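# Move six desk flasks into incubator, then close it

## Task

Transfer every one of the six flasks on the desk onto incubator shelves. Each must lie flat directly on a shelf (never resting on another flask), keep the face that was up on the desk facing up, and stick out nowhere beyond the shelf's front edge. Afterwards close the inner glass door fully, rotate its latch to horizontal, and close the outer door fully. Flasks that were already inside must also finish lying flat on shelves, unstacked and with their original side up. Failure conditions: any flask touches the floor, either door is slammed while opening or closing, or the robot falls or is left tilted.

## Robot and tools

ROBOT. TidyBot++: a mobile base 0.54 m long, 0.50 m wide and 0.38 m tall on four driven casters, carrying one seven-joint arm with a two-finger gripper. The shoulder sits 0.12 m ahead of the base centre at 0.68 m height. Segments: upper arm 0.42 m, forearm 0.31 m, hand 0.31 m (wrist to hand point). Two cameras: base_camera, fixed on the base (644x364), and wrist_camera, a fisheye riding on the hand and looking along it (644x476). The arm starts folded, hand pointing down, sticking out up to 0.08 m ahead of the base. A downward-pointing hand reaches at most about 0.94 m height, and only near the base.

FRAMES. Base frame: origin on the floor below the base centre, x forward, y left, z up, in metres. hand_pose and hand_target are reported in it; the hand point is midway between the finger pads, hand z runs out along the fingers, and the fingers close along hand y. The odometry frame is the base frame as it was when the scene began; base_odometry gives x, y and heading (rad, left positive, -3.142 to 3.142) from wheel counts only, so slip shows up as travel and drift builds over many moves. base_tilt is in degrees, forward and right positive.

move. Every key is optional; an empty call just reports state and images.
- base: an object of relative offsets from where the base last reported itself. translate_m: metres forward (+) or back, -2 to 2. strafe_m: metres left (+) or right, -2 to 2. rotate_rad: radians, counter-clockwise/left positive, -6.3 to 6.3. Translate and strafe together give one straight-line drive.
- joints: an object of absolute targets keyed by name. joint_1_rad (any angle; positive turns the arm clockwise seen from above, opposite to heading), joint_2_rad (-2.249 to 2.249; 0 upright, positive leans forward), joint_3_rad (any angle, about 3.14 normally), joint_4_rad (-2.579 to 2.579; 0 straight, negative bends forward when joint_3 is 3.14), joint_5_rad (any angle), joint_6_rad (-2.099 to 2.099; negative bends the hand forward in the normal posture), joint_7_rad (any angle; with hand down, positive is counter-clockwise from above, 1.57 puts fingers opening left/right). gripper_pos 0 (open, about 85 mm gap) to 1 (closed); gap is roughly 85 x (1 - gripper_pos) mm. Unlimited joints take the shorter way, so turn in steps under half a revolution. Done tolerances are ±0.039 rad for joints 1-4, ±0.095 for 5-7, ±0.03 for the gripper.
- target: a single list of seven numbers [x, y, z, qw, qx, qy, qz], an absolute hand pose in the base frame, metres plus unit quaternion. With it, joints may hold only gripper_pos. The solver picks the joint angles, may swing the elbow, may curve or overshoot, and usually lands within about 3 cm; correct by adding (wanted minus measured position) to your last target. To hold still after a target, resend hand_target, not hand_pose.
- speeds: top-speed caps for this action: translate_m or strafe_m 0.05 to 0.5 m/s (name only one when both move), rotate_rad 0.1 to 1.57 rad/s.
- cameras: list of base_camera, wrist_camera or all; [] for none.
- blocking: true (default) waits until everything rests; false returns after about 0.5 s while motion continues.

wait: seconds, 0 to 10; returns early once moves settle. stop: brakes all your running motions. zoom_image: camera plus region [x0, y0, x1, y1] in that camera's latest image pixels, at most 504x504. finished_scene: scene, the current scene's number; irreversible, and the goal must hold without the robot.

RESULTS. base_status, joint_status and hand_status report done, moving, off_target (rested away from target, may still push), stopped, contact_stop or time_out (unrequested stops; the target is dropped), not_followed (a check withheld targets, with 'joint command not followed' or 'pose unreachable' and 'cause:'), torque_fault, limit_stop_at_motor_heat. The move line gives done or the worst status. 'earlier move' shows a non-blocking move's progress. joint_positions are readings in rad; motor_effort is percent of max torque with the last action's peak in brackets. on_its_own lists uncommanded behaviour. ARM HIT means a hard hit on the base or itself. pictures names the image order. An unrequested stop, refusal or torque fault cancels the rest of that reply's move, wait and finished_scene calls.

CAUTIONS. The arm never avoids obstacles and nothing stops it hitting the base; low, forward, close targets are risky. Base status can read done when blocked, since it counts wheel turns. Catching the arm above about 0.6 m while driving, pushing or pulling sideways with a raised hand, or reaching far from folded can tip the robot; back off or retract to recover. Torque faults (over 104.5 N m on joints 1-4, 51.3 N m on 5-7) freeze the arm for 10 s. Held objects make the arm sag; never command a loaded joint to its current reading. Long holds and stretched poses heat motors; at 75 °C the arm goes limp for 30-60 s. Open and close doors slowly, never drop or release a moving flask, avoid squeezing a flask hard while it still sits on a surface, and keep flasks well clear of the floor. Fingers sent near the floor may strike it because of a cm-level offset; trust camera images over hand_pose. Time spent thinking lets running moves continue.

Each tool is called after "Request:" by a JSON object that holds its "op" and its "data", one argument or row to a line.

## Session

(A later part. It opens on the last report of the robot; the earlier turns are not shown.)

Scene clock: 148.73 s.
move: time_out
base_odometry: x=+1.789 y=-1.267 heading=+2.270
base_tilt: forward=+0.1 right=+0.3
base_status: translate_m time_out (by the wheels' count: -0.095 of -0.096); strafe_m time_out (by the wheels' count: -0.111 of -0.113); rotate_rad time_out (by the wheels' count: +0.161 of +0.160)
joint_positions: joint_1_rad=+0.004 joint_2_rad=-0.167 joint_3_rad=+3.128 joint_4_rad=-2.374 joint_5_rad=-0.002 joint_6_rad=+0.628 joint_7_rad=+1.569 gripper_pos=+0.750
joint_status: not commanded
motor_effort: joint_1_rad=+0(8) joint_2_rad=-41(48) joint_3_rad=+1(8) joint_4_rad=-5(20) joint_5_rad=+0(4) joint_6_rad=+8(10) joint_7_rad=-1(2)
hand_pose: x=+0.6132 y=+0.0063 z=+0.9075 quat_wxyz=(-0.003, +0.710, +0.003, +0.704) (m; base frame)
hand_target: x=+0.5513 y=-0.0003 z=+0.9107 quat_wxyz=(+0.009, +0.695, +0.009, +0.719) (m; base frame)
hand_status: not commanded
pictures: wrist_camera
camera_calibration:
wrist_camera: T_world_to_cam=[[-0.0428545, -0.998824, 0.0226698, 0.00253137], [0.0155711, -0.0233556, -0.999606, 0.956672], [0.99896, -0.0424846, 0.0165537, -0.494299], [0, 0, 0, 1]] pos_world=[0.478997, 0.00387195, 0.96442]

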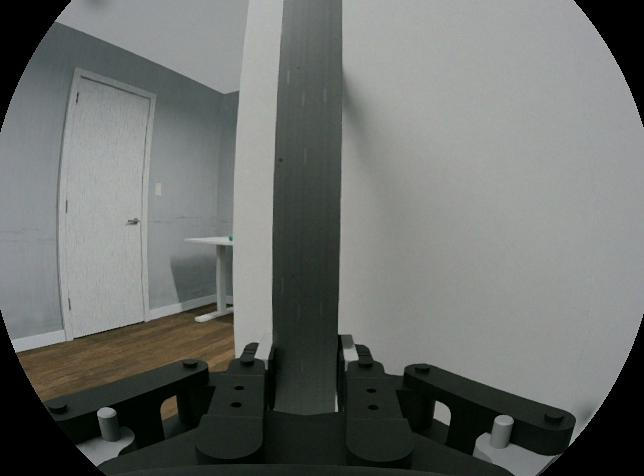

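Request:
{"op": "move", "data": {
  "base": {"translate_m": 0.06, "strafe_m": 0.01, "rotate_rad": -0.06},
  "speeds": {"translate_m": 0.1, "rotate_rad": 0.1},
  "cameras": ["wrist_camera"]
}}

Scene clock: 151.53 s.
move: done
base_odometry: x=+1.743 y=-1.227 heading=+2.210
base_tilt: forward=+0.0 right=+0.3
base_status: done
joint_positions: joint_1_rad=-0.011 joint_2_rad=-0.329 joint_3_rad=+3.104 joint_4_rad=-2.509 joint_5_rad=-0.001 joint_6_rad=+0.628 joint_7_rad=+1.569 gripper_pos=+0.750
joint_status: not commanded
motor_effort: joint_1_rad=+8(11) joint_2_rad=-7(42) joint_3_rad=+11(14) joint_4_rad=+20(22) joint_5_rad=-3(5) joint_6_rad=+10(11) joint_7_rad=+2(3)
hand_pose: x=+0.5511 y=+0.0239 z=+0.9058 quat_wxyz=(-0.013, +0.700, +0.019, +0.714) (m; base frame)
hand_target: x=+0.5513 y=-0.0003 z=+0.9107 quat_wxyz=(+0.009, +0.695, +0.009, +0.719) (m; base frame)
hand_status: not commanded
pictures: wrist_camera
camera_calibration:
wrist_camera: T_world_to_cam=[[-0.00636619, -0.99949, 0.0312978, -0.0104931], [0.043519, -0.0315457, -0.998554, 0.940199], [0.999032, -0.00499495, 0.0436976, -0.457053], [0, 0, 0, 1]] pos_world=[0.415628, 0.0168885, 0.95914]

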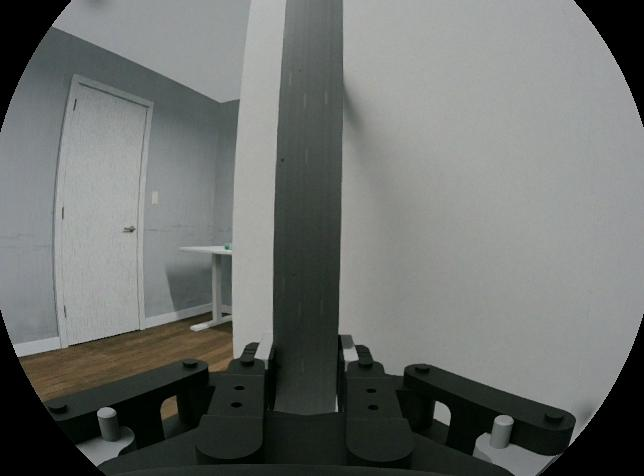

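Request:
{"op": "move", "data": {
  "base": {"strafe_m": 0.02},
  "speeds": {"strafe_m": 0.05},
  "cameras": []
}}

Request:
{"op": "move", "data": {
  "joints": {"gripper_pos": 0.55},
  "cameras": ["wrist_camera"]
}}

Scene clock: 160.93 s.
move: done
base_odometry: x=+1.727 y=-1.239 heading=+2.210
base_tilt: forward=+0.0 right=+0.3
base_status: done
joint_positions: joint_1_rad=+0.005 joint_2_rad=-0.329 joint_3_rad=+3.128 joint_4_rad=-2.509 joint_5_rad=-0.001 joint_6_rad=+0.628 joint_7_rad=+1.569 gripper_pos=+0.750
joint_status: not commanded
motor_effort: joint_1_rad=+1(6) joint_2_rad=-7(8) joint_3_rad=+3(9) joint_4_rad=+19(22) joint_5_rad=-3(4) joint_6_rad=+9(11) joint_7_rad=+0(2)
hand_pose: x=+0.5519 y=+0.0057 z=+0.9057 quat_wxyz=(-0.002, +0.701, +0.004, +0.714) (m; base frame)
hand_target: x=+0.5513 y=-0.0003 z=+0.9107 quat_wxyz=(+0.009, +0.695, +0.009, +0.719) (m; base frame)
hand_status: not commanded
pictures: none
No camera images: "cameras" was empty.

Scene clock: 161.60 s.
move: done
base_odometry: x=+1.727 y=-1.239 heading=+2.210
base_tilt: forward=+0.0 right=+0.3
base_status: not commanded
joint_positions: joint_1_rad=+0.006 joint_2_rad=-0.329 joint_3_rad=+3.130 joint_4_rad=-2.509 joint_5_rad=-0.001 joint_6_rad=+0.628 joint_7_rad=+1.569 gripper_pos=+0.550
joint_status: all done
motor_effort: joint_1_rad=+0(1) joint_2_rad=-7(8) joint_3_rad=+2(3) joint_4_rad=+21(21) joint_5_rad=+0(2) joint_6_rad=+9(9) joint_7_rad=+0(1)
hand_pose: x=+0.5519 y=+0.0042 z=+0.9057 quat_wxyz=(-0.001, +0.701, +0.002, +0.714) (m; base frame)
hand_target: x=+0.5513 y=-0.0003 z=+0.9107 quat_wxyz=(+0.009, +0.695, +0.009, +0.719) (m; base frame)
hand_status: not commanded
pictures: wrist_camera
camera_calibration:
wrist_camera: T_world_to_cam=[[-0.0473552, -0.998599, 0.0236169, -0.000570907], [0.0418272, -0.0256051, -0.998797, 0.940627], [0.998002, -0.0463104, 0.0429812, -0.456573], [0, 0, 0, 1]] pos_world=[0.41629, 0.00237069, 0.959133]

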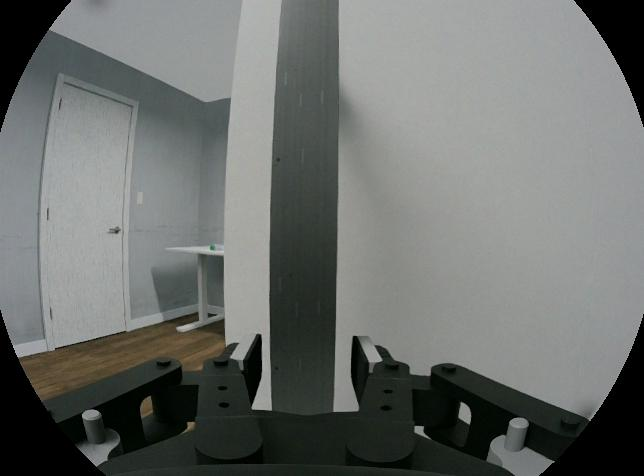

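Request:
{"op": "move", "data": {
  "base": {"translate_m": -0.3},
  "speeds": {"translate_m": 0.2},
  "joints": {"gripper_pos": 0.0},
  "cameras": ["wrist_camera"]
}}

Request:
{"op": "move", "data": {
  "base": {"rotate_rad": -1.98},
  "speeds": {"rotate_rad": 0.8},
  "cameras": ["wrist_camera"]
}}

Scene clock: 170.80 s.
move: done
base_odometry: x=+1.906 y=-1.480 heading=+2.210
base_tilt: forward=+0.0 right=+0.3
base_status: done
joint_positions: joint_1_rad=+0.006 joint_2_rad=-0.332 joint_3_rad=+3.130 joint_4_rad=-2.510 joint_5_rad=-0.001 joint_6_rad=+0.628 joint_7_rad=+1.569 gripper_pos=+0.000
joint_status: all done
motor_effort: joint_1_rad=+0(1) joint_2_rad=-7(10) joint_3_rad=+2(2) joint_4_rad=+20(21) joint_5_rad=+0(1) joint_6_rad=+9(10) joint_7_rad=+0(1)
hand_pose: x=+0.5511 y=+0.0042 z=+0.9072 quat_wxyz=(-0.001, +0.699, +0.002, +0.715) (m; base frame)
hand_target: x=+0.5513 y=-0.0003 z=+0.9107 quat_wxyz=(+0.009, +0.695, +0.009, +0.719) (m; base frame)
hand_status: not commanded
pictures: wrist_camera
camera_calibration:
wrist_camera: T_world_to_cam=[[-0.0474377, -0.998599, 0.0234507, -0.00044811], [0.04533, -0.0256052, -0.998644, 0.940068], [0.997845, -0.0463103, 0.0464812, -0.458913], [0, 0, 0, 1]] pos_world=[0.41529, 0.00237069, 0.960134]

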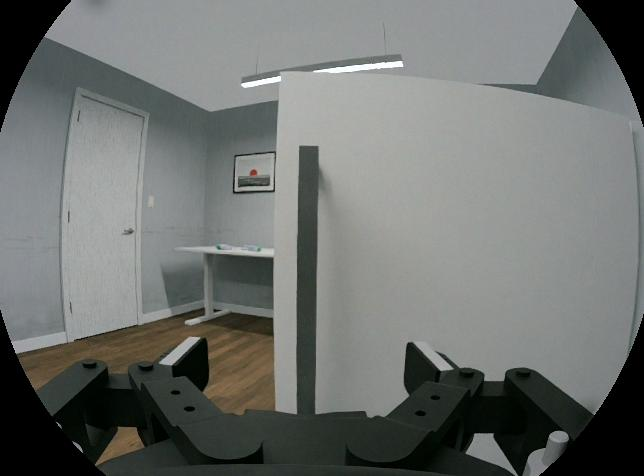

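Scene clock: 174.07 s.
move: done
base_odometry: x=+1.906 y=-1.480 heading=+0.230
base_tilt: forward=+0.0 right=+0.3
base_status: done
joint_positions: joint_1_rad=+0.006 joint_2_rad=-0.332 joint_3_rad=+3.131 joint_4_rad=-2.510 joint_5_rad=-0.001 joint_6_rad=+0.628 joint_7_rad=+1.569 gripper_pos=+0.000
joint_status: not commanded
motor_effort: joint_1_rad=+0(2) joint_2_rad=-7(8) joint_3_rad=+2(3) joint_4_rad=+20(21) joint_5_rad=+0(1) joint_6_rad=+9(9) joint_7_rad=+1(1)
hand_pose: x=+0.5511 y=+0.0035 z=+0.9072 quat_wxyz=(-0.001, +0.699, +0.002, +0.715) (m; base frame)
hand_target: x=+0.5513 y=-0.0003 z=+0.9107 quat_wxyz=(+0.009, +0.695, +0.009, +0.719) (m; base frame)
hand_status: not commanded
pictures: wrist_camera
camera_calibration:
wrist_camera: T_world_to_cam=[[-0.0490174, -0.998532, 0.0230543, 0.0000884102], [0.0453054, -0.0252811, -0.998653, 0.940073], [0.99777, -0.0479069, 0.0464781, -0.458898], [0, 0, 0, 1]] pos_world=[0.415288, 0.00187002, 0.960134]

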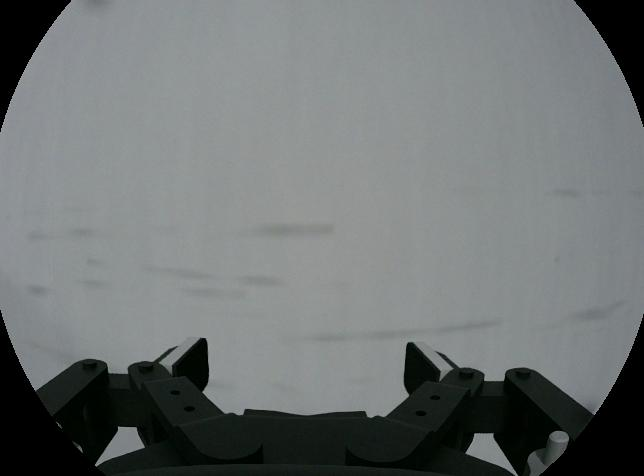

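Request:
{"op": "move", "data": {
  "base": {"translate_m": -1.2},
  "cameras": []
}}

Request:
{"op": "move", "data": {
  "base": {"strafe_m": 1.4},
  "cameras": ["wrist_camera"]
}}

Request:
{"op": "zoom_image", "data": {
  "camera": "wrist_camera",
  "region": [100, 0, 500, 400]
}}

Scene clock: 179.33 s.
move: done
base_odometry: x=+0.737 y=-1.754 heading=+0.230
base_tilt: forward=+0.0 right=+0.3
base_status: done
joint_positions: joint_1_rad=+0.006 joint_2_rad=-0.332 joint_3_rad=+3.131 joint_4_rad=-2.510 joint_5_rad=-0.001 joint_6_rad=+0.628 joint_7_rad=+1.569 gripper_pos=+0.000
joint_status: not commanded
motor_effort: joint_1_rad=+0(1) joint_2_rad=-7(10) joint_3_rad=+2(2) joint_4_rad=+20(21) joint_5_rad=+0(1) joint_6_rad=+9(10) joint_7_rad=+1(1)
hand_pose: x=+0.5511 y=+0.0035 z=+0.9072 quat_wxyz=(-0.001, +0.699, +0.002, +0.715) (m; base frame)
hand_target: x=+0.5513 y=-0.0003 z=+0.9107 quat_wxyz=(+0.009, +0.695, +0.009, +0.719) (m; base frame)
hand_status: not commanded
pictures: none
No camera images: "cameras" was empty.

Scene clock: 183.43 s.
move: done
base_odometry: x=+0.418 y=-0.391 heading=+0.230
base_tilt: forward=+0.0 right=+0.4
base_status: done
joint_positions: joint_1_rad=+0.006 joint_2_rad=-0.332 joint_3_rad=+3.132 joint_4_rad=-2.510 joint_5_rad=-0.001 joint_6_rad=+0.628 joint_7_rad=+1.569 gripper_pos=+0.000
joint_status: not commanded
motor_effort: joint_1_rad=-1(2) joint_2_rad=-7(7) joint_3_rad=+2(3) joint_4_rad=+21(21) joint_5_rad=+0(1) joint_6_rad=+9(9) joint_7_rad=+0(1)
hand_pose: x=+0.5511 y=+0.0032 z=+0.9072 quat_wxyz=(+0.000, +0.699, +0.001, +0.715) (m; base frame)
hand_target: x=+0.5513 y=-0.0003 z=+0.9107 quat_wxyz=(+0.009, +0.695, +0.009, +0.719) (m; base frame)
hand_status: not commanded
pictures: wrist_camera
camera_calibration:
wrist_camera: T_world_to_cam=[[-0.0495039, -0.998513, 0.0228254, 0.000210435], [0.0452997, -0.0250745, -0.998659, 0.940073], [0.997746, -0.0484035, 0.0464737, -0.458897], [0, 0, 0, 1]] pos_world=[0.415288, 0.0015698, 0.960133]

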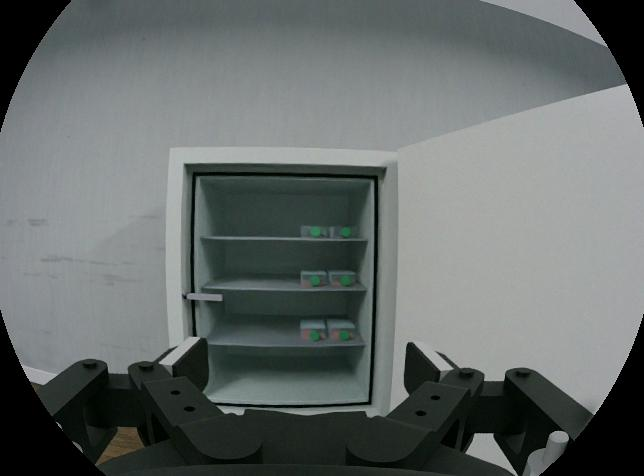

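Scaled by 1.260.

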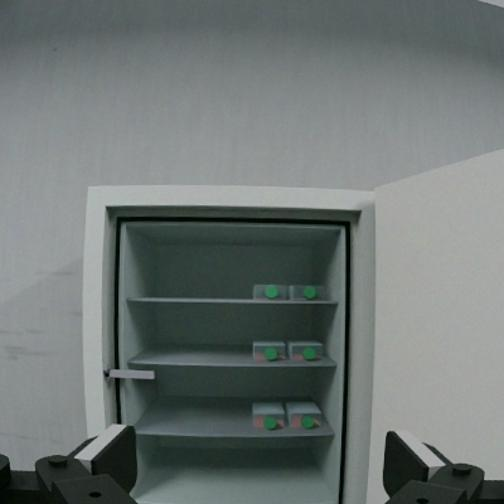

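Request:
{"op": "zoom_image", "data": {
  "camera": "wrist_camera",
  "region": [160, 140, 410, 420]
}}

Scaled by 1.800.

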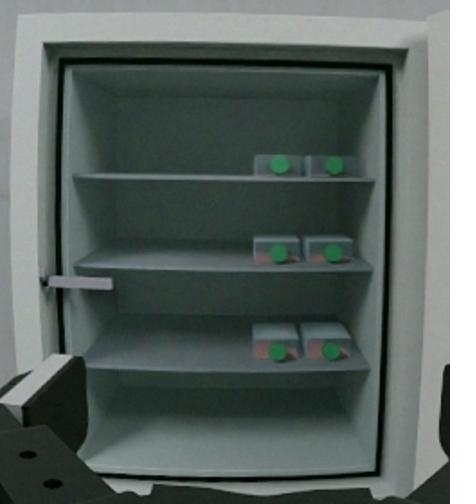

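Request:
{"op": "move", "data": {
  "base": {"translate_m": 0.5, "strafe_m": 0.26},
  "speeds": {"translate_m": 0.4},
  "cameras": ["wrist_camera"]
}}

Request:
{"op": "zoom_image", "data": {
  "camera": "wrist_camera",
  "region": [180, 200, 480, 420]
}}

Scene clock: 193.57 s.
move: done
base_odometry: x=+0.846 y=-0.024 heading=+0.230
base_tilt: forward=+0.0 right=+0.3
base_status: done
joint_positions: joint_1_rad=+0.006 joint_2_rad=-0.329 joint_3_rad=+3.132 joint_4_rad=-2.510 joint_5_rad=-0.001 joint_6_rad=+0.628 joint_7_rad=+1.569 gripper_pos=+0.000
joint_status: not commanded
motor_effort: joint_1_rad=-1(1) joint_2_rad=-7(9) joint_3_rad=+2(3) joint_4_rad=+20(21) joint_5_rad=+0(1) joint_6_rad=+9(10) joint_7_rad=+1(1)
hand_pose: x=+0.5519 y=+0.0032 z=+0.9058 quat_wxyz=(+0.000, +0.700, +0.001, +0.714) (m; base frame)
hand_target: x=+0.5513 y=-0.0003 z=+0.9107 quat_wxyz=(+0.009, +0.695, +0.009, +0.719) (m; base frame)
hand_status: not commanded
pictures: wrist_camera
camera_calibration:
wrist_camera: T_world_to_cam=[[-0.0494257, -0.998513, 0.0229937, 0.0000838295], [0.0418963, -0.0250743, -0.998807, 0.940591], [0.997899, -0.0484034, 0.0430733, -0.456551], [0, 0, 0, 1]] pos_world=[0.416188, 0.0015698, 0.959132]

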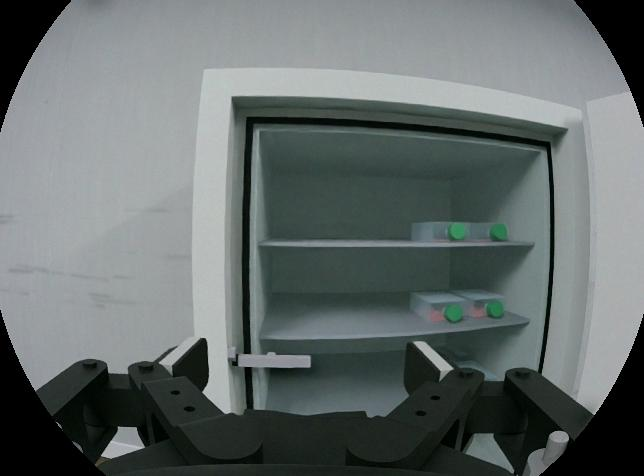

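Scaled by 1.680.

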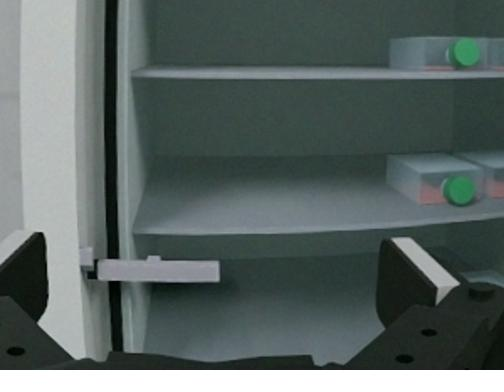

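Request:
{"op": "move", "data": {
  "joints": {"joint_2_rad": 0.4, "joint_4_rad": -2.397, "joint_6_rad": 1.226, "joint_1_rad": 0.0, "joint_3_rad": 3.14},
  "cameras": ["wrist_camera"]
}}

Request:
{"op": "zoom_image", "data": {
  "camera": "wrist_camera",
  "region": [150, 150, 400, 400]
}}

Scene clock: 209.50 s.
move: done
base_odometry: x=+0.846 y=-0.024 heading=+0.230
base_tilt: forward=+0.0 right=+0.3
base_status: not commanded
joint_positions: joint_1_rad=+0.006 joint_2_rad=+0.393 joint_3_rad=+3.132 joint_4_rad=-2.417 joint_5_rad=-0.001 joint_6_rad=+1.179 joint_7_rad=+1.569 gripper_pos=+0.000
joint_status: all done
motor_effort: joint_1_rad=+0(2) joint_2_rad=-24(26) joint_3_rad=+1(3) joint_4_rad=+11(20) joint_5_rad=+0(1) joint_6_rad=+9(10) joint_7_rad=+1(1)
hand_pose: x=+0.6931 y=+0.0024 z=+0.7544 quat_wxyz=(-0.003, +0.728, -0.001, +0.685) (m; base frame)
hand_target: x=+0.7002 y=+0.0109 z=+0.7734 quat_wxyz=(-0.007, +0.707, +0.014, +0.707) (m; base frame)
hand_status: not commanded
pictures: wrist_camera
camera_calibration:
wrist_camera: T_world_to_cam=[[-0.0481019, -0.998635, 0.0203654, 0.0108393], [-0.0374294, -0.0185726, -0.999127, 0.838728], [0.998141, -0.0488222, -0.0364849, -0.53117], [0, 0, 0, 1]] pos_world=[0.562097, 0.000468906, 0.818395]

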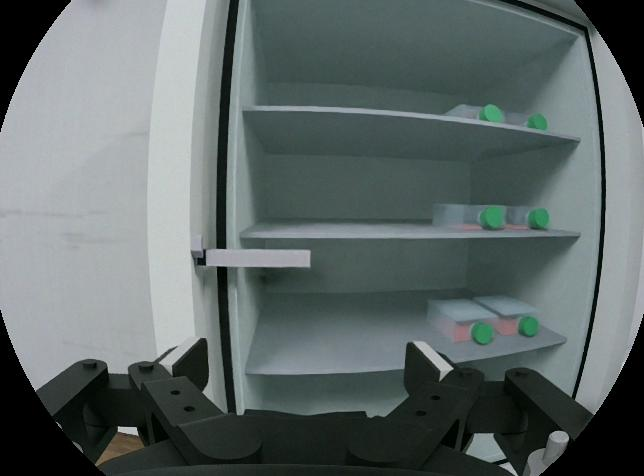

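Scaled by 2.016.

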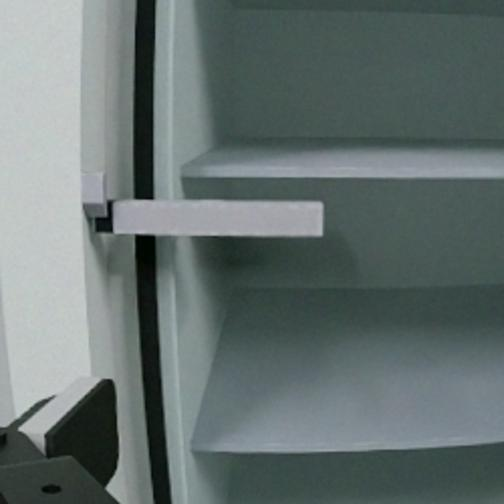

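Request:
{"op": "zoom_image", "data": {
  "camera": "wrist_camera",
  "region": [170, 210, 330, 300]
}}

Scaled by 3.150.

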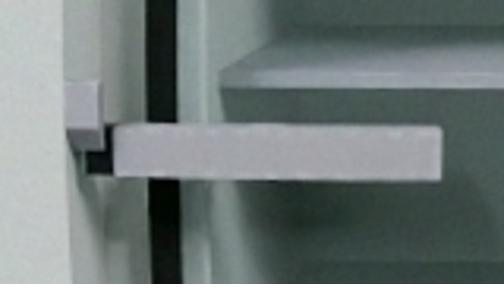

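Request:
{"op": "move", "data": {
  "base": {"strafe_m": 0.045},
  "joints": {"joint_6_rad": 1.286, "joint_7_rad": 0.0},
  "cameras": ["wrist_camera"]
}}

Scene clock: 223.57 s.
move: done
base_odometry: x=+0.836 y=+0.020 heading=+0.230
base_tilt: forward=+0.0 right=+0.3
base_status: done
joint_positions: joint_1_rad=+0.001 joint_2_rad=+0.393 joint_3_rad=+3.133 joint_4_rad=-2.416 joint_5_rad=-0.001 joint_6_rad=+1.240 joint_7_rad=+0.040 gripper_pos=+0.000
joint_status: all done
motor_effort: joint_1_rad=+0(2) joint_2_rad=-24(25) joint_3_rad=+1(2) joint_4_rad=+12(12) joint_5_rad=+0(1) joint_6_rad=+9(10) joint_7_rad=+1(2)
hand_pose: x=+0.6939 y=+0.0049 z=+0.7738 quat_wxyz=(-0.493, +0.510, -0.489, +0.508) (m; base frame)
hand_target: x=+0.6996 y=+0.0111 z=+0.7920 quat_wxyz=(-0.520, +0.494, -0.475, +0.509) (m; base frame)
hand_status: not commanded
pictures: wrist_camera
camera_calibration:
wrist_camera: T_world_to_cam=[[-0.0498246, -0.0591785, -0.997003, 0.796772], [0.0166691, 0.998055, -0.060074, 0.0889381], [0.998619, -0.0196123, -0.0487412, -0.522195], [0, 0, 0, 1]] pos_world=[0.55969, -0.0518548, 0.774274]

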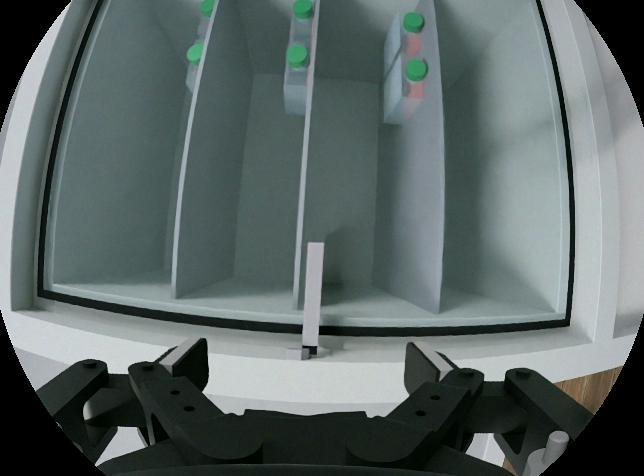

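Request:
{"op": "zoom_image", "data": {
  "camera": "wrist_camera",
  "region": [260, 225, 360, 375]
}}

Scaled by 3.360.

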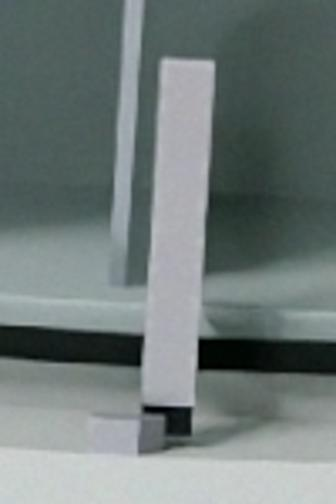

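Request:
{"op": "move", "data": {
  "joints": {"joint_7_rad": 1.57},
  "cameras": ["wrist_camera"]
}}

Request:
{"op": "zoom_image", "data": {
  "camera": "wrist_camera",
  "region": [170, 180, 370, 380]
}}

Scene clock: 242.67 s.
move: done
base_odometry: x=+0.836 y=+0.020 heading=+0.230
base_tilt: forward=+0.0 right=+0.3
base_status: not commanded
joint_positions: joint_1_rad=+0.001 joint_2_rad=+0.393 joint_3_rad=+3.133 joint_4_rad=-2.416 joint_5_rad=-0.001 joint_6_rad=+1.241 joint_7_rad=+1.530 gripper_pos=+0.000
joint_status: all done
motor_effort: joint_1_rad=+0(1) joint_2_rad=-24(25) joint_3_rad=+1(2) joint_4_rad=+11(12) joint_5_rad=+0(1) joint_6_rad=+9(9) joint_7_rad=+1(1)
hand_pose: x=+0.6940 y=+0.0049 z=+0.7742 quat_wxyz=(-0.018, +0.706, -0.013, +0.708) (m; base frame)
hand_target: x=+0.6996 y=+0.0111 z=+0.7920 quat_wxyz=(-0.008, +0.686, +0.013, +0.728) (m; base frame)
hand_status: not commanded
pictures: wrist_camera
camera_calibration:
wrist_camera: T_world_to_cam=[[-0.0449563, -0.998742, -0.0222286, 0.043846], [0.0256781, 0.0210884, -0.999448, 0.81476], [0.998659, -0.0455023, 0.0246977, -0.578921], [0, 0, 0, 1]] pos_world=[0.559194, 0.000266599, 0.829583]

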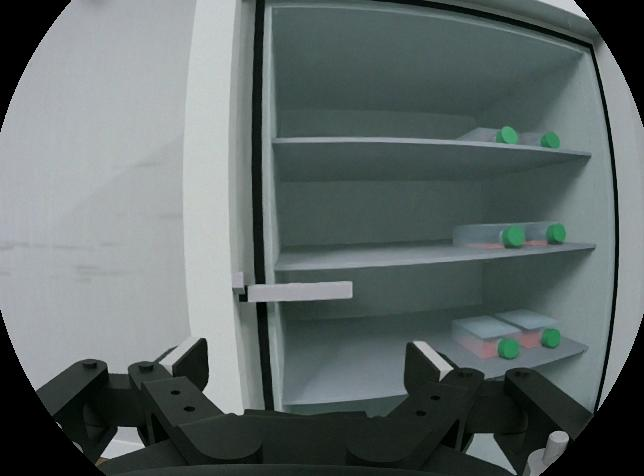

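Scaled by 2.520.

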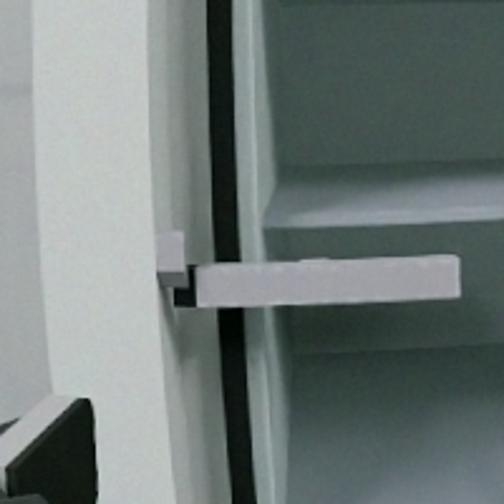

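Request:
{"op": "move", "data": {
  "base": {"translate_m": 0.16, "strafe_m": 0.009},
  "speeds": {"translate_m": 0.15},
  "joints": {"joint_6_rad": 1.27, "joint_7_rad": -0.05},
  "cameras": ["wrist_camera"]
}}

Request:
{"op": "zoom_image", "data": {
  "camera": "wrist_camera",
  "region": [200, 200, 420, 400]
}}

Scene clock: 260.57 s.
move: done
base_odometry: x=+0.989 y=+0.066 heading=+0.230
base_tilt: forward=+0.0 right=+0.4
base_status: done
joint_positions: joint_1_rad=+0.001 joint_2_rad=+0.396 joint_3_rad=+3.133 joint_4_rad=-2.411 joint_5_rad=-0.001 joint_6_rad=+1.242 joint_7_rad=-0.010 gripper_pos=+0.000
joint_status: all done
motor_effort: joint_1_rad=+0(1) joint_2_rad=-24(26) joint_3_rad=+1(1) joint_4_rad=+12(13) joint_5_rad=+0(1) joint_6_rad=+9(10) joint_7_rad=+1(1)
hand_pose: x=+0.6959 y=+0.0049 z=+0.7748 quat_wxyz=(-0.506, +0.497, -0.500, +0.496) (m; base frame)
hand_target: x=+0.6999 y=+0.0111 z=+0.7871 quat_wxyz=(-0.529, +0.486, -0.491, +0.492) (m; base frame)
hand_status: not commanded
pictures: wrist_camera
camera_calibration:
wrist_camera: T_world_to_cam=[[-0.0458711, -0.00913467, -0.998906, 0.796412], [0.0167153, 0.999811, -0.00991054, 0.0500618], [0.998808, -0.0171516, -0.0457098, -0.526527], [0, 0, 0, 1]] pos_world=[0.561594, -0.0518082, 0.771969]

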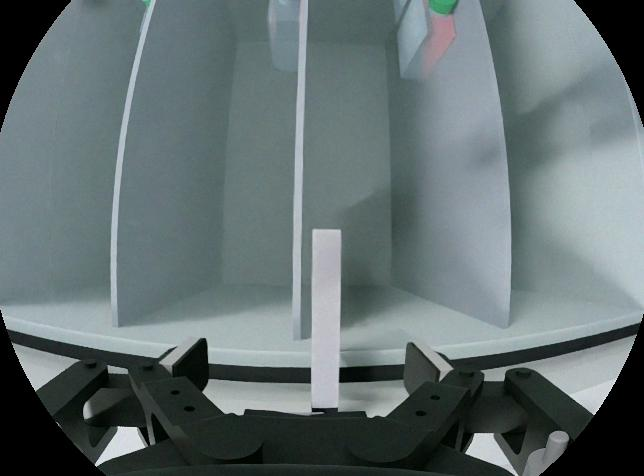

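Scaled by 2.291.

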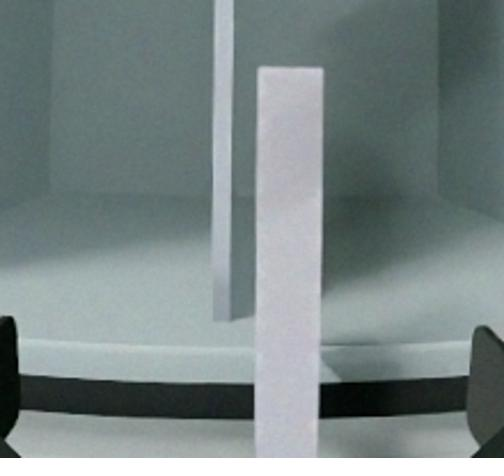

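Request:
{"op": "move", "data": {
  "base": {"translate_m": 0.045},
  "speeds": {"translate_m": 0.1},
  "joints": {"joint_2_rad": 0.442, "joint_6_rad": 1.315, "joint_4_rad": -2.397, "joint_7_rad": -0.03},
  "cameras": ["wrist_camera"]
}}

Request:
{"op": "zoom_image", "data": {
  "camera": "wrist_camera",
  "region": [200, 200, 420, 420]
}}

Scene clock: 265.93 s.
move: done
base_odometry: x=+1.033 y=+0.076 heading=+0.230
base_tilt: forward=+0.0 right=+0.3
base_status: done
joint_positions: joint_1_rad=+0.001 joint_2_rad=+0.438 joint_3_rad=+3.133 joint_4_rad=-2.409 joint_5_rad=-0.001 joint_6_rad=+1.278 joint_7_rad=-0.010 gripper_pos=+0.000
joint_status: all done
motor_effort: joint_1_rad=+0(1) joint_2_rad=-25(26) joint_3_rad=+1(2) joint_4_rad=+11(13) joint_5_rad=+0(1) joint_6_rad=+9(10) joint_7_rad=+1(2)
hand_pose: x=+0.7000 y=+0.0049 z=+0.7628 quat_wxyz=(-0.506, +0.498, -0.501, +0.495) (m; base frame)
hand_target: x=+0.7034 y=+0.0112 z=+0.7766 quat_wxyz=(-0.525, +0.490, -0.486, +0.498) (m; base frame)
hand_status: not commanded
pictures: wrist_camera
camera_calibration:
wrist_camera: T_world_to_cam=[[-0.0495556, -0.00851866, -0.998735, 0.787098], [0.0168022, 0.999815, -0.00936157, 0.0494124], [0.99863, -0.0172448, -0.0494033, -0.52824], [0, 0, 0, 1]] pos_world=[0.565691, -0.0518077, 0.760468]

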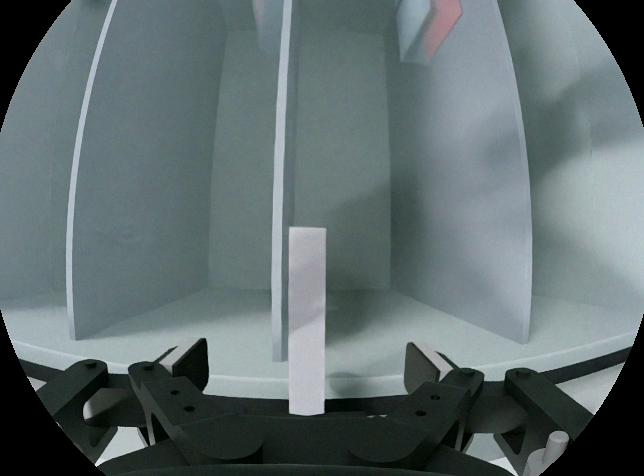

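Scaled by 2.291.

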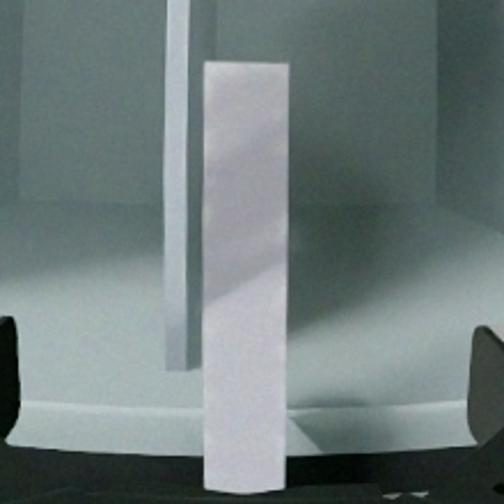

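Request:
{"op": "move", "data": {
  "base": {"translate_m": 0.024},
  "speeds": {"translate_m": 0.05},
  "joints": {"gripper_pos": 0.68},
  "cameras": ["wrist_camera"]
}}

Request:
{"op": "zoom_image", "data": {
  "camera": "wrist_camera",
  "region": [220, 220, 400, 430]
}}

Scene clock: 270.43 s.
move: done
base_odometry: x=+1.057 y=+0.082 heading=+0.231
base_tilt: forward=+0.0 right=+0.3
base_status: done
joint_positions: joint_1_rad=+0.001 joint_2_rad=+0.438 joint_3_rad=+3.133 joint_4_rad=-2.408 joint_5_rad=-0.001 joint_6_rad=+1.278 joint_7_rad=-0.010 gripper_pos=+0.680
joint_status: all done
motor_effort: joint_1_rad=-1(1) joint_2_rad=-25(27) joint_3_rad=+1(2) joint_4_rad=+11(13) joint_5_rad=+0(1) joint_6_rad=+9(9) joint_7_rad=+1(1)
hand_pose: x=+0.7001 y=+0.0049 z=+0.7627 quat_wxyz=(-0.506, +0.498, -0.502, +0.495) (m; base frame)
hand_target: x=+0.7034 y=+0.0112 z=+0.7766 quat_wxyz=(-0.525, +0.490, -0.486, +0.498) (m; base frame)
hand_status: not commanded
pictures: wrist_camera
camera_calibration:
wrist_camera: T_world_to_cam=[[-0.0497551, -0.00851262, -0.998725, 0.787108], [0.0168003, 0.999815, -0.00935888, 0.0494088], [0.99862, -0.0172445, -0.0496029, -0.528187], [0, 0, 0, 1]] pos_world=[0.565791, -0.0518077, 0.760368]

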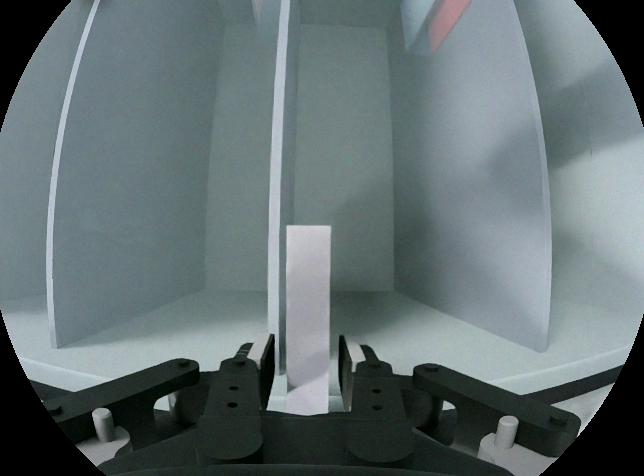

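Scaled by 2.400.

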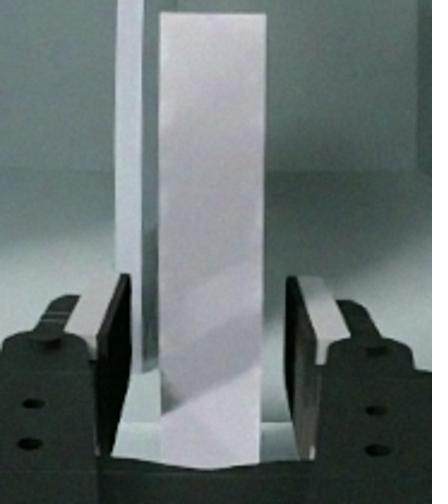

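Request:
{"op": "move", "data": {
  "joints": {"gripper_pos": 0.75},
  "cameras": []
}}

Request:
{"op": "move", "data": {
  "joints": {"joint_7_rad": 0.5},
  "cameras": ["wrist_camera"]
}}

Scene clock: 280.53 s.
move: done
base_odometry: x=+1.057 y=+0.082 heading=+0.231
base_tilt: forward=+0.0 right=+0.3
base_status: not commanded
joint_positions: joint_1_rad=+0.001 joint_2_rad=+0.438 joint_3_rad=+3.133 joint_4_rad=-2.408 joint_5_rad=-0.001 joint_6_rad=+1.278 joint_7_rad=-0.010 gripper_pos=+0.750
joint_status: all done
motor_effort: joint_1_rad=+0(1) joint_2_rad=-25(25) joint_3_rad=+1(1) joint_4_rad=+11(12) joint_5_rad=+0(0) joint_6_rad=+9(9) joint_7_rad=+0(1)
hand_pose: x=+0.7001 y=+0.0049 z=+0.7627 quat_wxyz=(-0.506, +0.498, -0.502, +0.495) (m; base frame)
hand_target: x=+0.7034 y=+0.0112 z=+0.7766 quat_wxyz=(-0.525, +0.490, -0.486, +0.498) (m; base frame)
hand_status: not commanded
pictures: none
No camera images: "cameras" was empty.

Scene clock: 281.80 s.
move: done
base_odometry: x=+1.057 y=+0.082 heading=+0.231
base_tilt: forward=+0.0 right=+0.3
base_status: not commanded
joint_positions: joint_1_rad=+0.001 joint_2_rad=+0.439 joint_3_rad=+3.133 joint_4_rad=-2.408 joint_5_rad=-0.001 joint_6_rad=+1.278 joint_7_rad=+0.461 gripper_pos=+0.750
joint_status: all done
motor_effort: joint_1_rad=+0(1) joint_2_rad=-25(28) joint_3_rad=+2(2) joint_4_rad=+11(14) joint_5_rad=-1(1) joint_6_rad=+9(11) joint_7_rad=+1(4)
hand_pose: x=+0.7002 y=+0.0049 z=+0.7625 quat_wxyz=(-0.376, +0.601, -0.372, +0.600) (m; base frame)
hand_target: x=+0.7034 y=+0.0112 z=+0.7766 quat_wxyz=(-0.376, +0.601, -0.341, +0.618) (m; base frame)
hand_status: not commanded
pictures: wrist_camera
camera_calibration:
wrist_camera: T_world_to_cam=[[-0.0469585, -0.460929, -0.886194, 0.701334], [0.0183623, 0.886624, -0.462126, 0.394135], [0.998728, -0.0379733, -0.0331709, -0.540784], [0, 0, 0, 1]] pos_world=[0.565793, -0.0467192, 0.785719]

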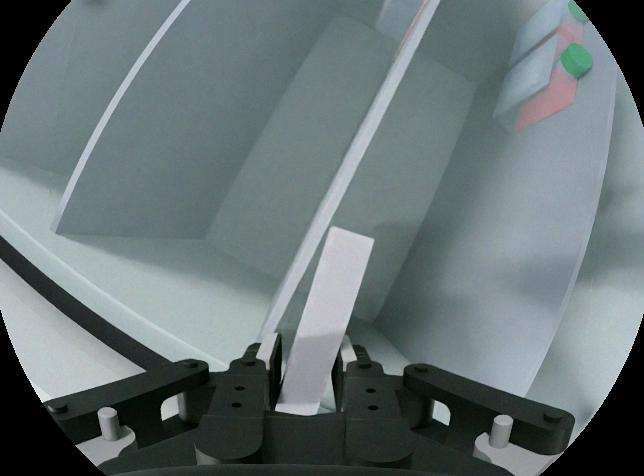

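Request:
{"op": "move", "data": {
  "joints": {"joint_7_rad": 1.05},
  "cameras": []
}}

Request:
{"op": "move", "data": {
  "joints": {"joint_7_rad": 1.57},
  "cameras": ["wrist_camera"]
}}

Scene clock: 284.63 s.
move: done
base_odometry: x=+1.057 y=+0.082 heading=+0.231
base_tilt: forward=+0.0 right=+0.3
base_status: not commanded
joint_positions: joint_1_rad=+0.001 joint_2_rad=+0.439 joint_3_rad=+3.133 joint_4_rad=-2.408 joint_5_rad=-0.001 joint_6_rad=+1.280 joint_7_rad=+1.008 gripper_pos=+0.750
joint_status: all done
motor_effort: joint_1_rad=+1(1) joint_2_rad=-24(25) joint_3_rad=+2(2) joint_4_rad=+10(11) joint_5_rad=-1(1) joint_6_rad=+7(9) joint_7_rad=+1(2)
hand_pose: x=+0.7002 y=+0.0049 z=+0.7631 quat_wxyz=(-0.200, +0.678, -0.195, +0.680) (m; base frame)
hand_target: x=+0.7034 y=+0.0112 z=+0.7766 quat_wxyz=(-0.194, +0.670, -0.165, +0.697) (m; base frame)
hand_status: not commanded
pictures: none
No camera images: "cameras" was empty.

Scene clock: 285.90 s.
move: done
base_odometry: x=+1.057 y=+0.082 heading=+0.231
base_tilt: forward=+0.0 right=+0.3
base_status: not commanded
joint_positions: joint_1_rad=+0.001 joint_2_rad=+0.439 joint_3_rad=+3.133 joint_4_rad=-2.408 joint_5_rad=-0.001 joint_6_rad=+1.280 joint_7_rad=+1.529 gripper_pos=+0.750
joint_status: all done
motor_effort: joint_1_rad=-1(1) joint_2_rad=-25(26) joint_3_rad=+1(2) joint_4_rad=+11(11) joint_5_rad=+0(1) joint_6_rad=+9(10) joint_7_rad=+1(1)
hand_pose: x=+0.7002 y=+0.0049 z=+0.7631 quat_wxyz=(-0.018, +0.706, -0.014, +0.708) (m; base frame)
hand_target: x=+0.7034 y=+0.0112 z=+0.7766 quat_wxyz=(-0.008, +0.690, +0.013, +0.723) (m; base frame)
hand_status: not commanded
pictures: wrist_camera
camera_calibration:
wrist_camera: T_world_to_cam=[[-0.0450843, -0.998709, -0.0233918, 0.0448001], [0.0270186, 0.0221881, -0.999389, 0.802602], [0.998618, -0.0456888, 0.0259834, -0.585869], [0, 0, 0, 1]] pos_world=[0.565394, 0.000166445, 0.818382]

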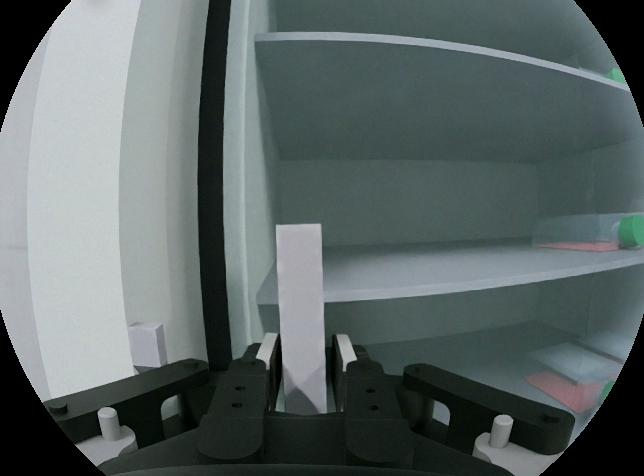

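Request:
{"op": "move", "data": {
  "joints": {"gripper_pos": 0.86},
  "cameras": []
}}

Request:
{"op": "move", "data": {
  "base": {"translate_m": -0.0392, "strafe_m": -0.0594, "rotate_rad": 0.08},
  "speeds": {"translate_m": 0.06, "rotate_rad": 0.1},
  "cameras": ["wrist_camera"]
}}

Scene clock: 294.43 s.
move: done
base_odometry: x=+1.057 y=+0.082 heading=+0.231
base_tilt: forward=+0.0 right=+0.3
base_status: not commanded
joint_positions: joint_1_rad=+0.000 joint_2_rad=+0.439 joint_3_rad=+3.133 joint_4_rad=-2.408 joint_5_rad=+0.000 joint_6_rad=+1.280 joint_7_rad=+1.532 gripper_pos=+0.840
joint_status: all done
motor_effort: joint_1_rad=+1(4) joint_2_rad=-25(25) joint_3_rad=+2(5) joint_4_rad=+10(11) joint_5_rad=-2(4) joint_6_rad=+9(9) joint_7_rad=+0(1)
hand_pose: x=+0.7002 y=+0.0057 z=+0.7632 quat_wxyz=(-0.018, +0.706, -0.012, +0.708) (m; base frame)
hand_target: x=+0.7034 y=+0.0112 z=+0.7766 quat_wxyz=(-0.008, +0.690, +0.013, +0.723) (m; base frame)
hand_status: not commanded
pictures: none
No camera images: "cameras" was empty.

Scene clock: 296.13 s.
move: done
base_odometry: x=+1.032 y=+0.015 heading=+0.311
base_tilt: forward=+0.0 right=+0.3
base_status: done
joint_positions: joint_1_rad=+0.000 joint_2_rad=+0.440 joint_3_rad=+3.139 joint_4_rad=-2.407 joint_5_rad=+0.002 joint_6_rad=+1.280 joint_7_rad=+1.532 gripper_pos=+0.840
joint_status: not commanded
motor_effort: joint_1_rad=+0(7) joint_2_rad=-26(27) joint_3_rad=+2(4) joint_4_rad=+11(14) joint_5_rad=-2(5) joint_6_rad=+10(11) joint_7_rad=+0(1)
hand_pose: x=+0.7008 y=+0.0032 z=+0.7632 quat_wxyz=(-0.015, +0.705, -0.012, +0.709) (m; base frame)
hand_target: x=+0.7034 y=+0.0112 z=+0.7766 quat_wxyz=(-0.008, +0.690, +0.013, +0.723) (m; base frame)
hand_status: not commanded
pictures: wrist_camera
camera_calibration:
wrist_camera: T_world_to_cam=[[-0.0472444, -0.998745, -0.0166111, 0.0394968], [0.0276402, 0.0153162, -0.999501, 0.802352], [0.998501, -0.0476799, 0.026882, -0.587083], [0, 0, 0, 1]] pos_world=[0.565892, -0.000833825, 0.818389]

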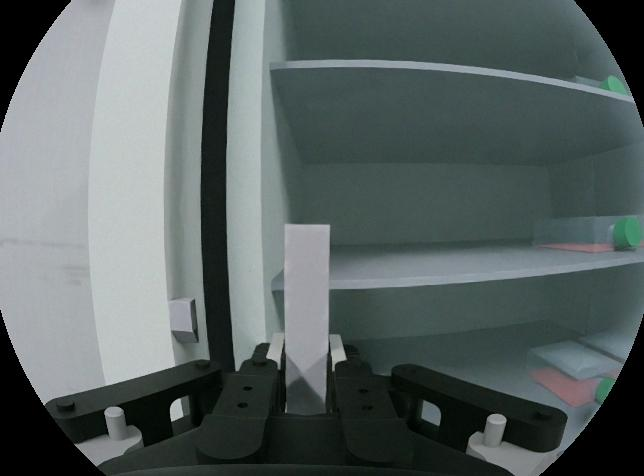

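Request:
{"op": "move", "data": {
  "base": {"translate_m": -0.0569, "strafe_m": -0.0902, "rotate_rad": 0.12},
  "speeds": {"translate_m": 0.09, "rotate_rad": 0.1},
  "cameras": []
}}

Request:
{"op": "move", "data": {
  "base": {"translate_m": -0.0569, "strafe_m": -0.0902, "rotate_rad": 0.12},
  "speeds": {"translate_m": 0.09, "rotate_rad": 0.1},
  "cameras": ["wrist_camera"]
}}

Scene clock: 299.73 s.
move: done
base_odometry: x=+1.005 y=-0.088 heading=+0.432
base_tilt: forward=+0.0 right=+0.4
base_status: done
joint_positions: joint_1_rad=+0.001 joint_2_rad=+0.441 joint_3_rad=+3.141 joint_4_rad=-2.405 joint_5_rad=+0.002 joint_6_rad=+1.281 joint_7_rad=+1.533 gripper_pos=+0.840
joint_status: not commanded
motor_effort: joint_1_rad=-1(4) joint_2_rad=-26(28) joint_3_rad=+1(2) joint_4_rad=+11(14) joint_5_rad=-1(2) joint_6_rad=+9(11) joint_7_rad=+1(1)
hand_pose: x=+0.7015 y=+0.0015 z=+0.7631 quat_wxyz=(-0.014, +0.705, -0.013, +0.709) (m; base frame)
hand_target: x=+0.7034 y=+0.0112 z=+0.7766 quat_wxyz=(-0.008, +0.690, +0.013, +0.723) (m; base frame)
hand_status: not commanded
pictures: none
No camera images: "cameras" was empty.

Scene clock: 301.50 s.
move: done
base_odometry: x=+0.992 y=-0.194 heading=+0.552
base_tilt: forward=+0.0 right=+0.4
base_status: done
joint_positions: joint_1_rad=+0.005 joint_2_rad=+0.443 joint_3_rad=+3.144 joint_4_rad=-2.403 joint_5_rad=+0.002 joint_6_rad=+1.281 joint_7_rad=+1.533 gripper_pos=+0.840
joint_status: not commanded
motor_effort: joint_1_rad=-2(5) joint_2_rad=-25(28) joint_3_rad=+0(3) joint_4_rad=+11(13) joint_5_rad=+0(3) joint_6_rad=+9(11) joint_7_rad=+1(1)
hand_pose: x=+0.7021 y=-0.0018 z=+0.7631 quat_wxyz=(-0.011, +0.705, -0.015, +0.709) (m; base frame)
hand_target: x=+0.7034 y=+0.0112 z=+0.7766 quat_wxyz=(-0.008, +0.690, +0.013, +0.723) (m; base frame)
hand_status: not commanded
pictures: wrist_camera
camera_calibration:
wrist_camera: T_world_to_cam=[[-0.0561237, -0.998322, -0.0142549, 0.0389662], [0.0291752, 0.0126315, -0.999495, 0.801288], [0.997997, -0.0565112, 0.0284173, -0.589555], [0, 0, 0, 1]] pos_world=[0.567183, -0.00453706, 0.818192]

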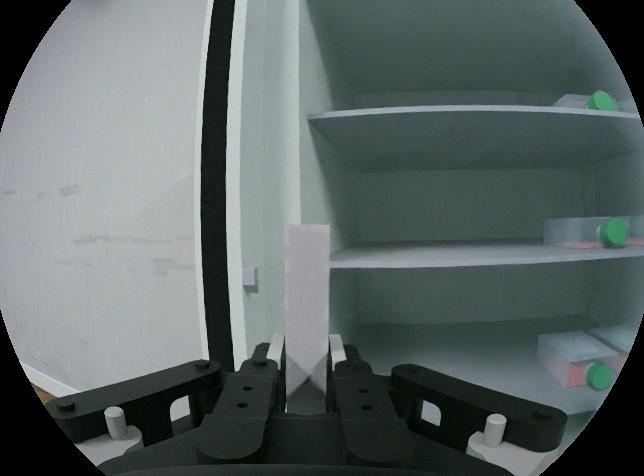

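Request:
{"op": "move", "data": {
  "base": {"translate_m": -0.0568, "strafe_m": -0.098, "rotate_rad": 0.12},
  "speeds": {"translate_m": 0.1, "rotate_rad": 0.1},
  "cameras": ["wrist_camera"]
}}

Scene clock: 305.50 s.
move: done
base_odometry: x=+0.994 y=-0.307 heading=+0.672
base_tilt: forward=+0.0 right=+0.3
base_status: done
joint_positions: joint_1_rad=+0.002 joint_2_rad=+0.443 joint_3_rad=+3.141 joint_4_rad=-2.403 joint_5_rad=+0.002 joint_6_rad=+1.281 joint_7_rad=+1.533 gripper_pos=+0.840
joint_status: not commanded
motor_effort: joint_1_rad=+0(6) joint_2_rad=-26(27) joint_3_rad=+1(6) joint_4_rad=+12(14) joint_5_rad=-1(6) joint_6_rad=+10(11) joint_7_rad=+0(1)
hand_pose: x=+0.7023 y=+0.0012 z=+0.7632 quat_wxyz=(-0.014, +0.705, -0.013, +0.709) (m; base frame)
hand_target: x=+0.7034 y=+0.0112 z=+0.7766 quat_wxyz=(-0.008, +0.690, +0.013, +0.723) (m; base frame)
hand_status: not commanded
pictures: wrist_camera
camera_calibration:
wrist_camera: T_world_to_cam=[[-0.0506772, -0.998599, -0.0152424, 0.038888], [0.0294418, 0.0137616, -0.999472, 0.801089], [0.998281, -0.0510992, 0.0287032, -0.589917], [0, 0, 0, 1]] pos_world=[0.567288, -0.00233505, 0.818191]

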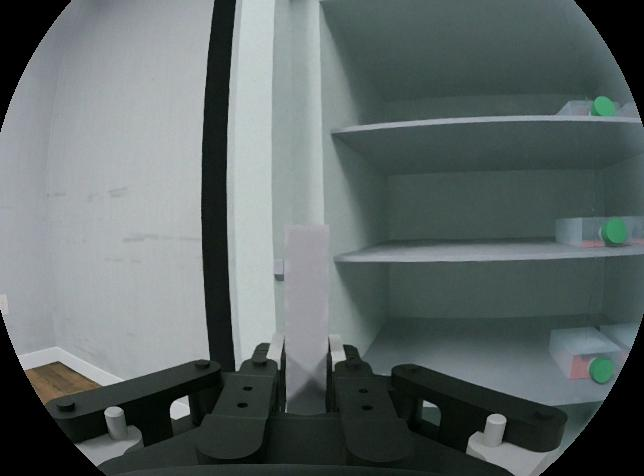

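Request:
{"op": "move", "data": {
  "base": {"translate_m": -0.066, "strafe_m": -0.109, "rotate_rad": 0.14},
  "speeds": {"translate_m": 0.1, "rotate_rad": 0.1},
  "cameras": ["wrist_camera"]
}}

Scene clock: 311.30 s.
move: done
base_odometry: x=+1.011 y=-0.434 heading=+0.812
base_tilt: forward=+0.0 right=+0.3
base_status: done
joint_positions: joint_1_rad=+0.002 joint_2_rad=+0.443 joint_3_rad=+3.142 joint_4_rad=-2.402 joint_5_rad=+0.002 joint_6_rad=+1.281 joint_7_rad=+1.533 gripper_pos=+0.840
joint_status: not commanded
motor_effort: joint_1_rad=+0(4) joint_2_rad=-26(28) joint_3_rad=+1(4) joint_4_rad=+12(14) joint_5_rad=-1(4) joint_6_rad=+10(11) joint_7_rad=+0(1)
hand_pose: x=+0.7024 y=+0.0009 z=+0.7632 quat_wxyz=(-0.013, +0.705, -0.013, +0.709) (m; base frame)
hand_target: x=+0.7034 y=+0.0112 z=+0.7766 quat_wxyz=(-0.008, +0.690, +0.013, +0.723) (m; base frame)
hand_status: not commanded
pictures: wrist_camera
camera_calibration:
wrist_camera: T_world_to_cam=[[-0.0512917, -0.998574, -0.0147837, 0.0386651], [0.0297315, 0.0132698, -0.99947, 0.800822], [0.998241, -0.0517041, 0.0290085, -0.590252], [0, 0, 0, 1]] pos_world=[0.567388, -0.00253524, 0.818092]

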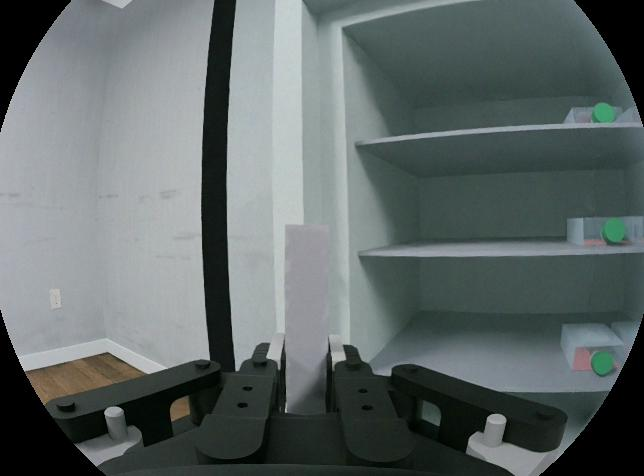

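Request:
{"op": "move", "data": {
  "joints": {"gripper_pos": 0.5},
  "cameras": []
}}

Request:
{"op": "move", "data": {
  "base": {"translate_m": -0.15},
  "speeds": {"translate_m": 0.15},
  "cameras": ["wrist_camera"]
}}

Scene clock: 319.63 s.
move: done
base_odometry: x=+1.011 y=-0.434 heading=+0.812
base_tilt: forward=+0.0 right=+0.3
base_status: not commanded
joint_positions: joint_1_rad=+0.002 joint_2_rad=+0.443 joint_3_rad=+3.142 joint_4_rad=-2.402 joint_5_rad=+0.002 joint_6_rad=+1.281 joint_7_rad=+1.533 gripper_pos=+0.500
joint_status: all done
motor_effort: joint_1_rad=+0(1) joint_2_rad=-26(26) joint_3_rad=+1(2) joint_4_rad=+11(12) joint_5_rad=+0(1) joint_6_rad=+9(10) joint_7_rad=+1(1)
hand_pose: x=+0.7024 y=+0.0009 z=+0.7632 quat_wxyz=(-0.013, +0.705, -0.013, +0.709) (m; base frame)
hand_target: x=+0.7034 y=+0.0112 z=+0.7766 quat_wxyz=(-0.008, +0.690, +0.013, +0.723) (m; base frame)
hand_status: not commanded
pictures: none
No camera images: "cameras" was empty.

Scene clock: 321.27 s.
move: done
base_odometry: x=+0.908 y=-0.543 heading=+0.812
base_tilt: forward=+0.0 right=+0.3
base_status: done
joint_positions: joint_1_rad=+0.002 joint_2_rad=+0.441 joint_3_rad=+3.142 joint_4_rad=-2.402 joint_5_rad=+0.002 joint_6_rad=+1.282 joint_7_rad=+1.533 gripper_pos=+0.500
joint_status: not commanded
motor_effort: joint_1_rad=+0(2) joint_2_rad=-25(28) joint_3_rad=+1(1) joint_4_rad=+12(13) joint_5_rad=+0(1) joint_6_rad=+9(10) joint_7_rad=+1(1)
hand_pose: x=+0.7023 y=+0.0009 z=+0.7647 quat_wxyz=(-0.013, +0.704, -0.013, +0.710) (m; base frame)
hand_target: x=+0.7034 y=+0.0112 z=+0.7766 quat_wxyz=(-0.008, +0.690, +0.013, +0.723) (m; base frame)
hand_status: not commanded
pictures: wrist_camera
camera_calibration:
wrist_camera: T_world_to_cam=[[-0.0511467, -0.998578, -0.0150173, 0.0387817], [0.032436, 0.0133681, -0.999384, 0.800425], [0.998164, -0.0516023, 0.0317061, -0.592254], [0, 0, 0, 1]] pos_world=[0.567188, -0.00253521, 0.819293]

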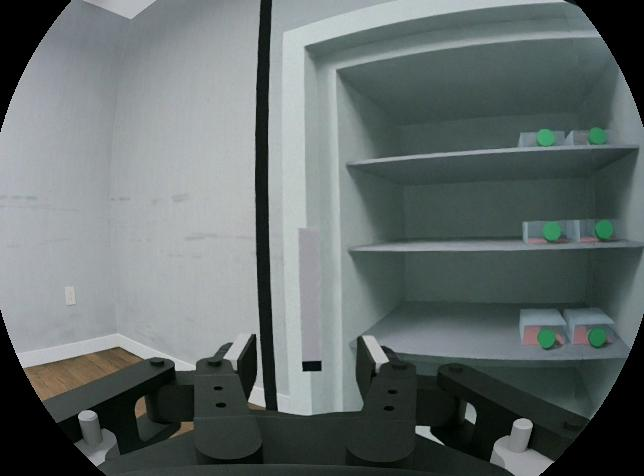

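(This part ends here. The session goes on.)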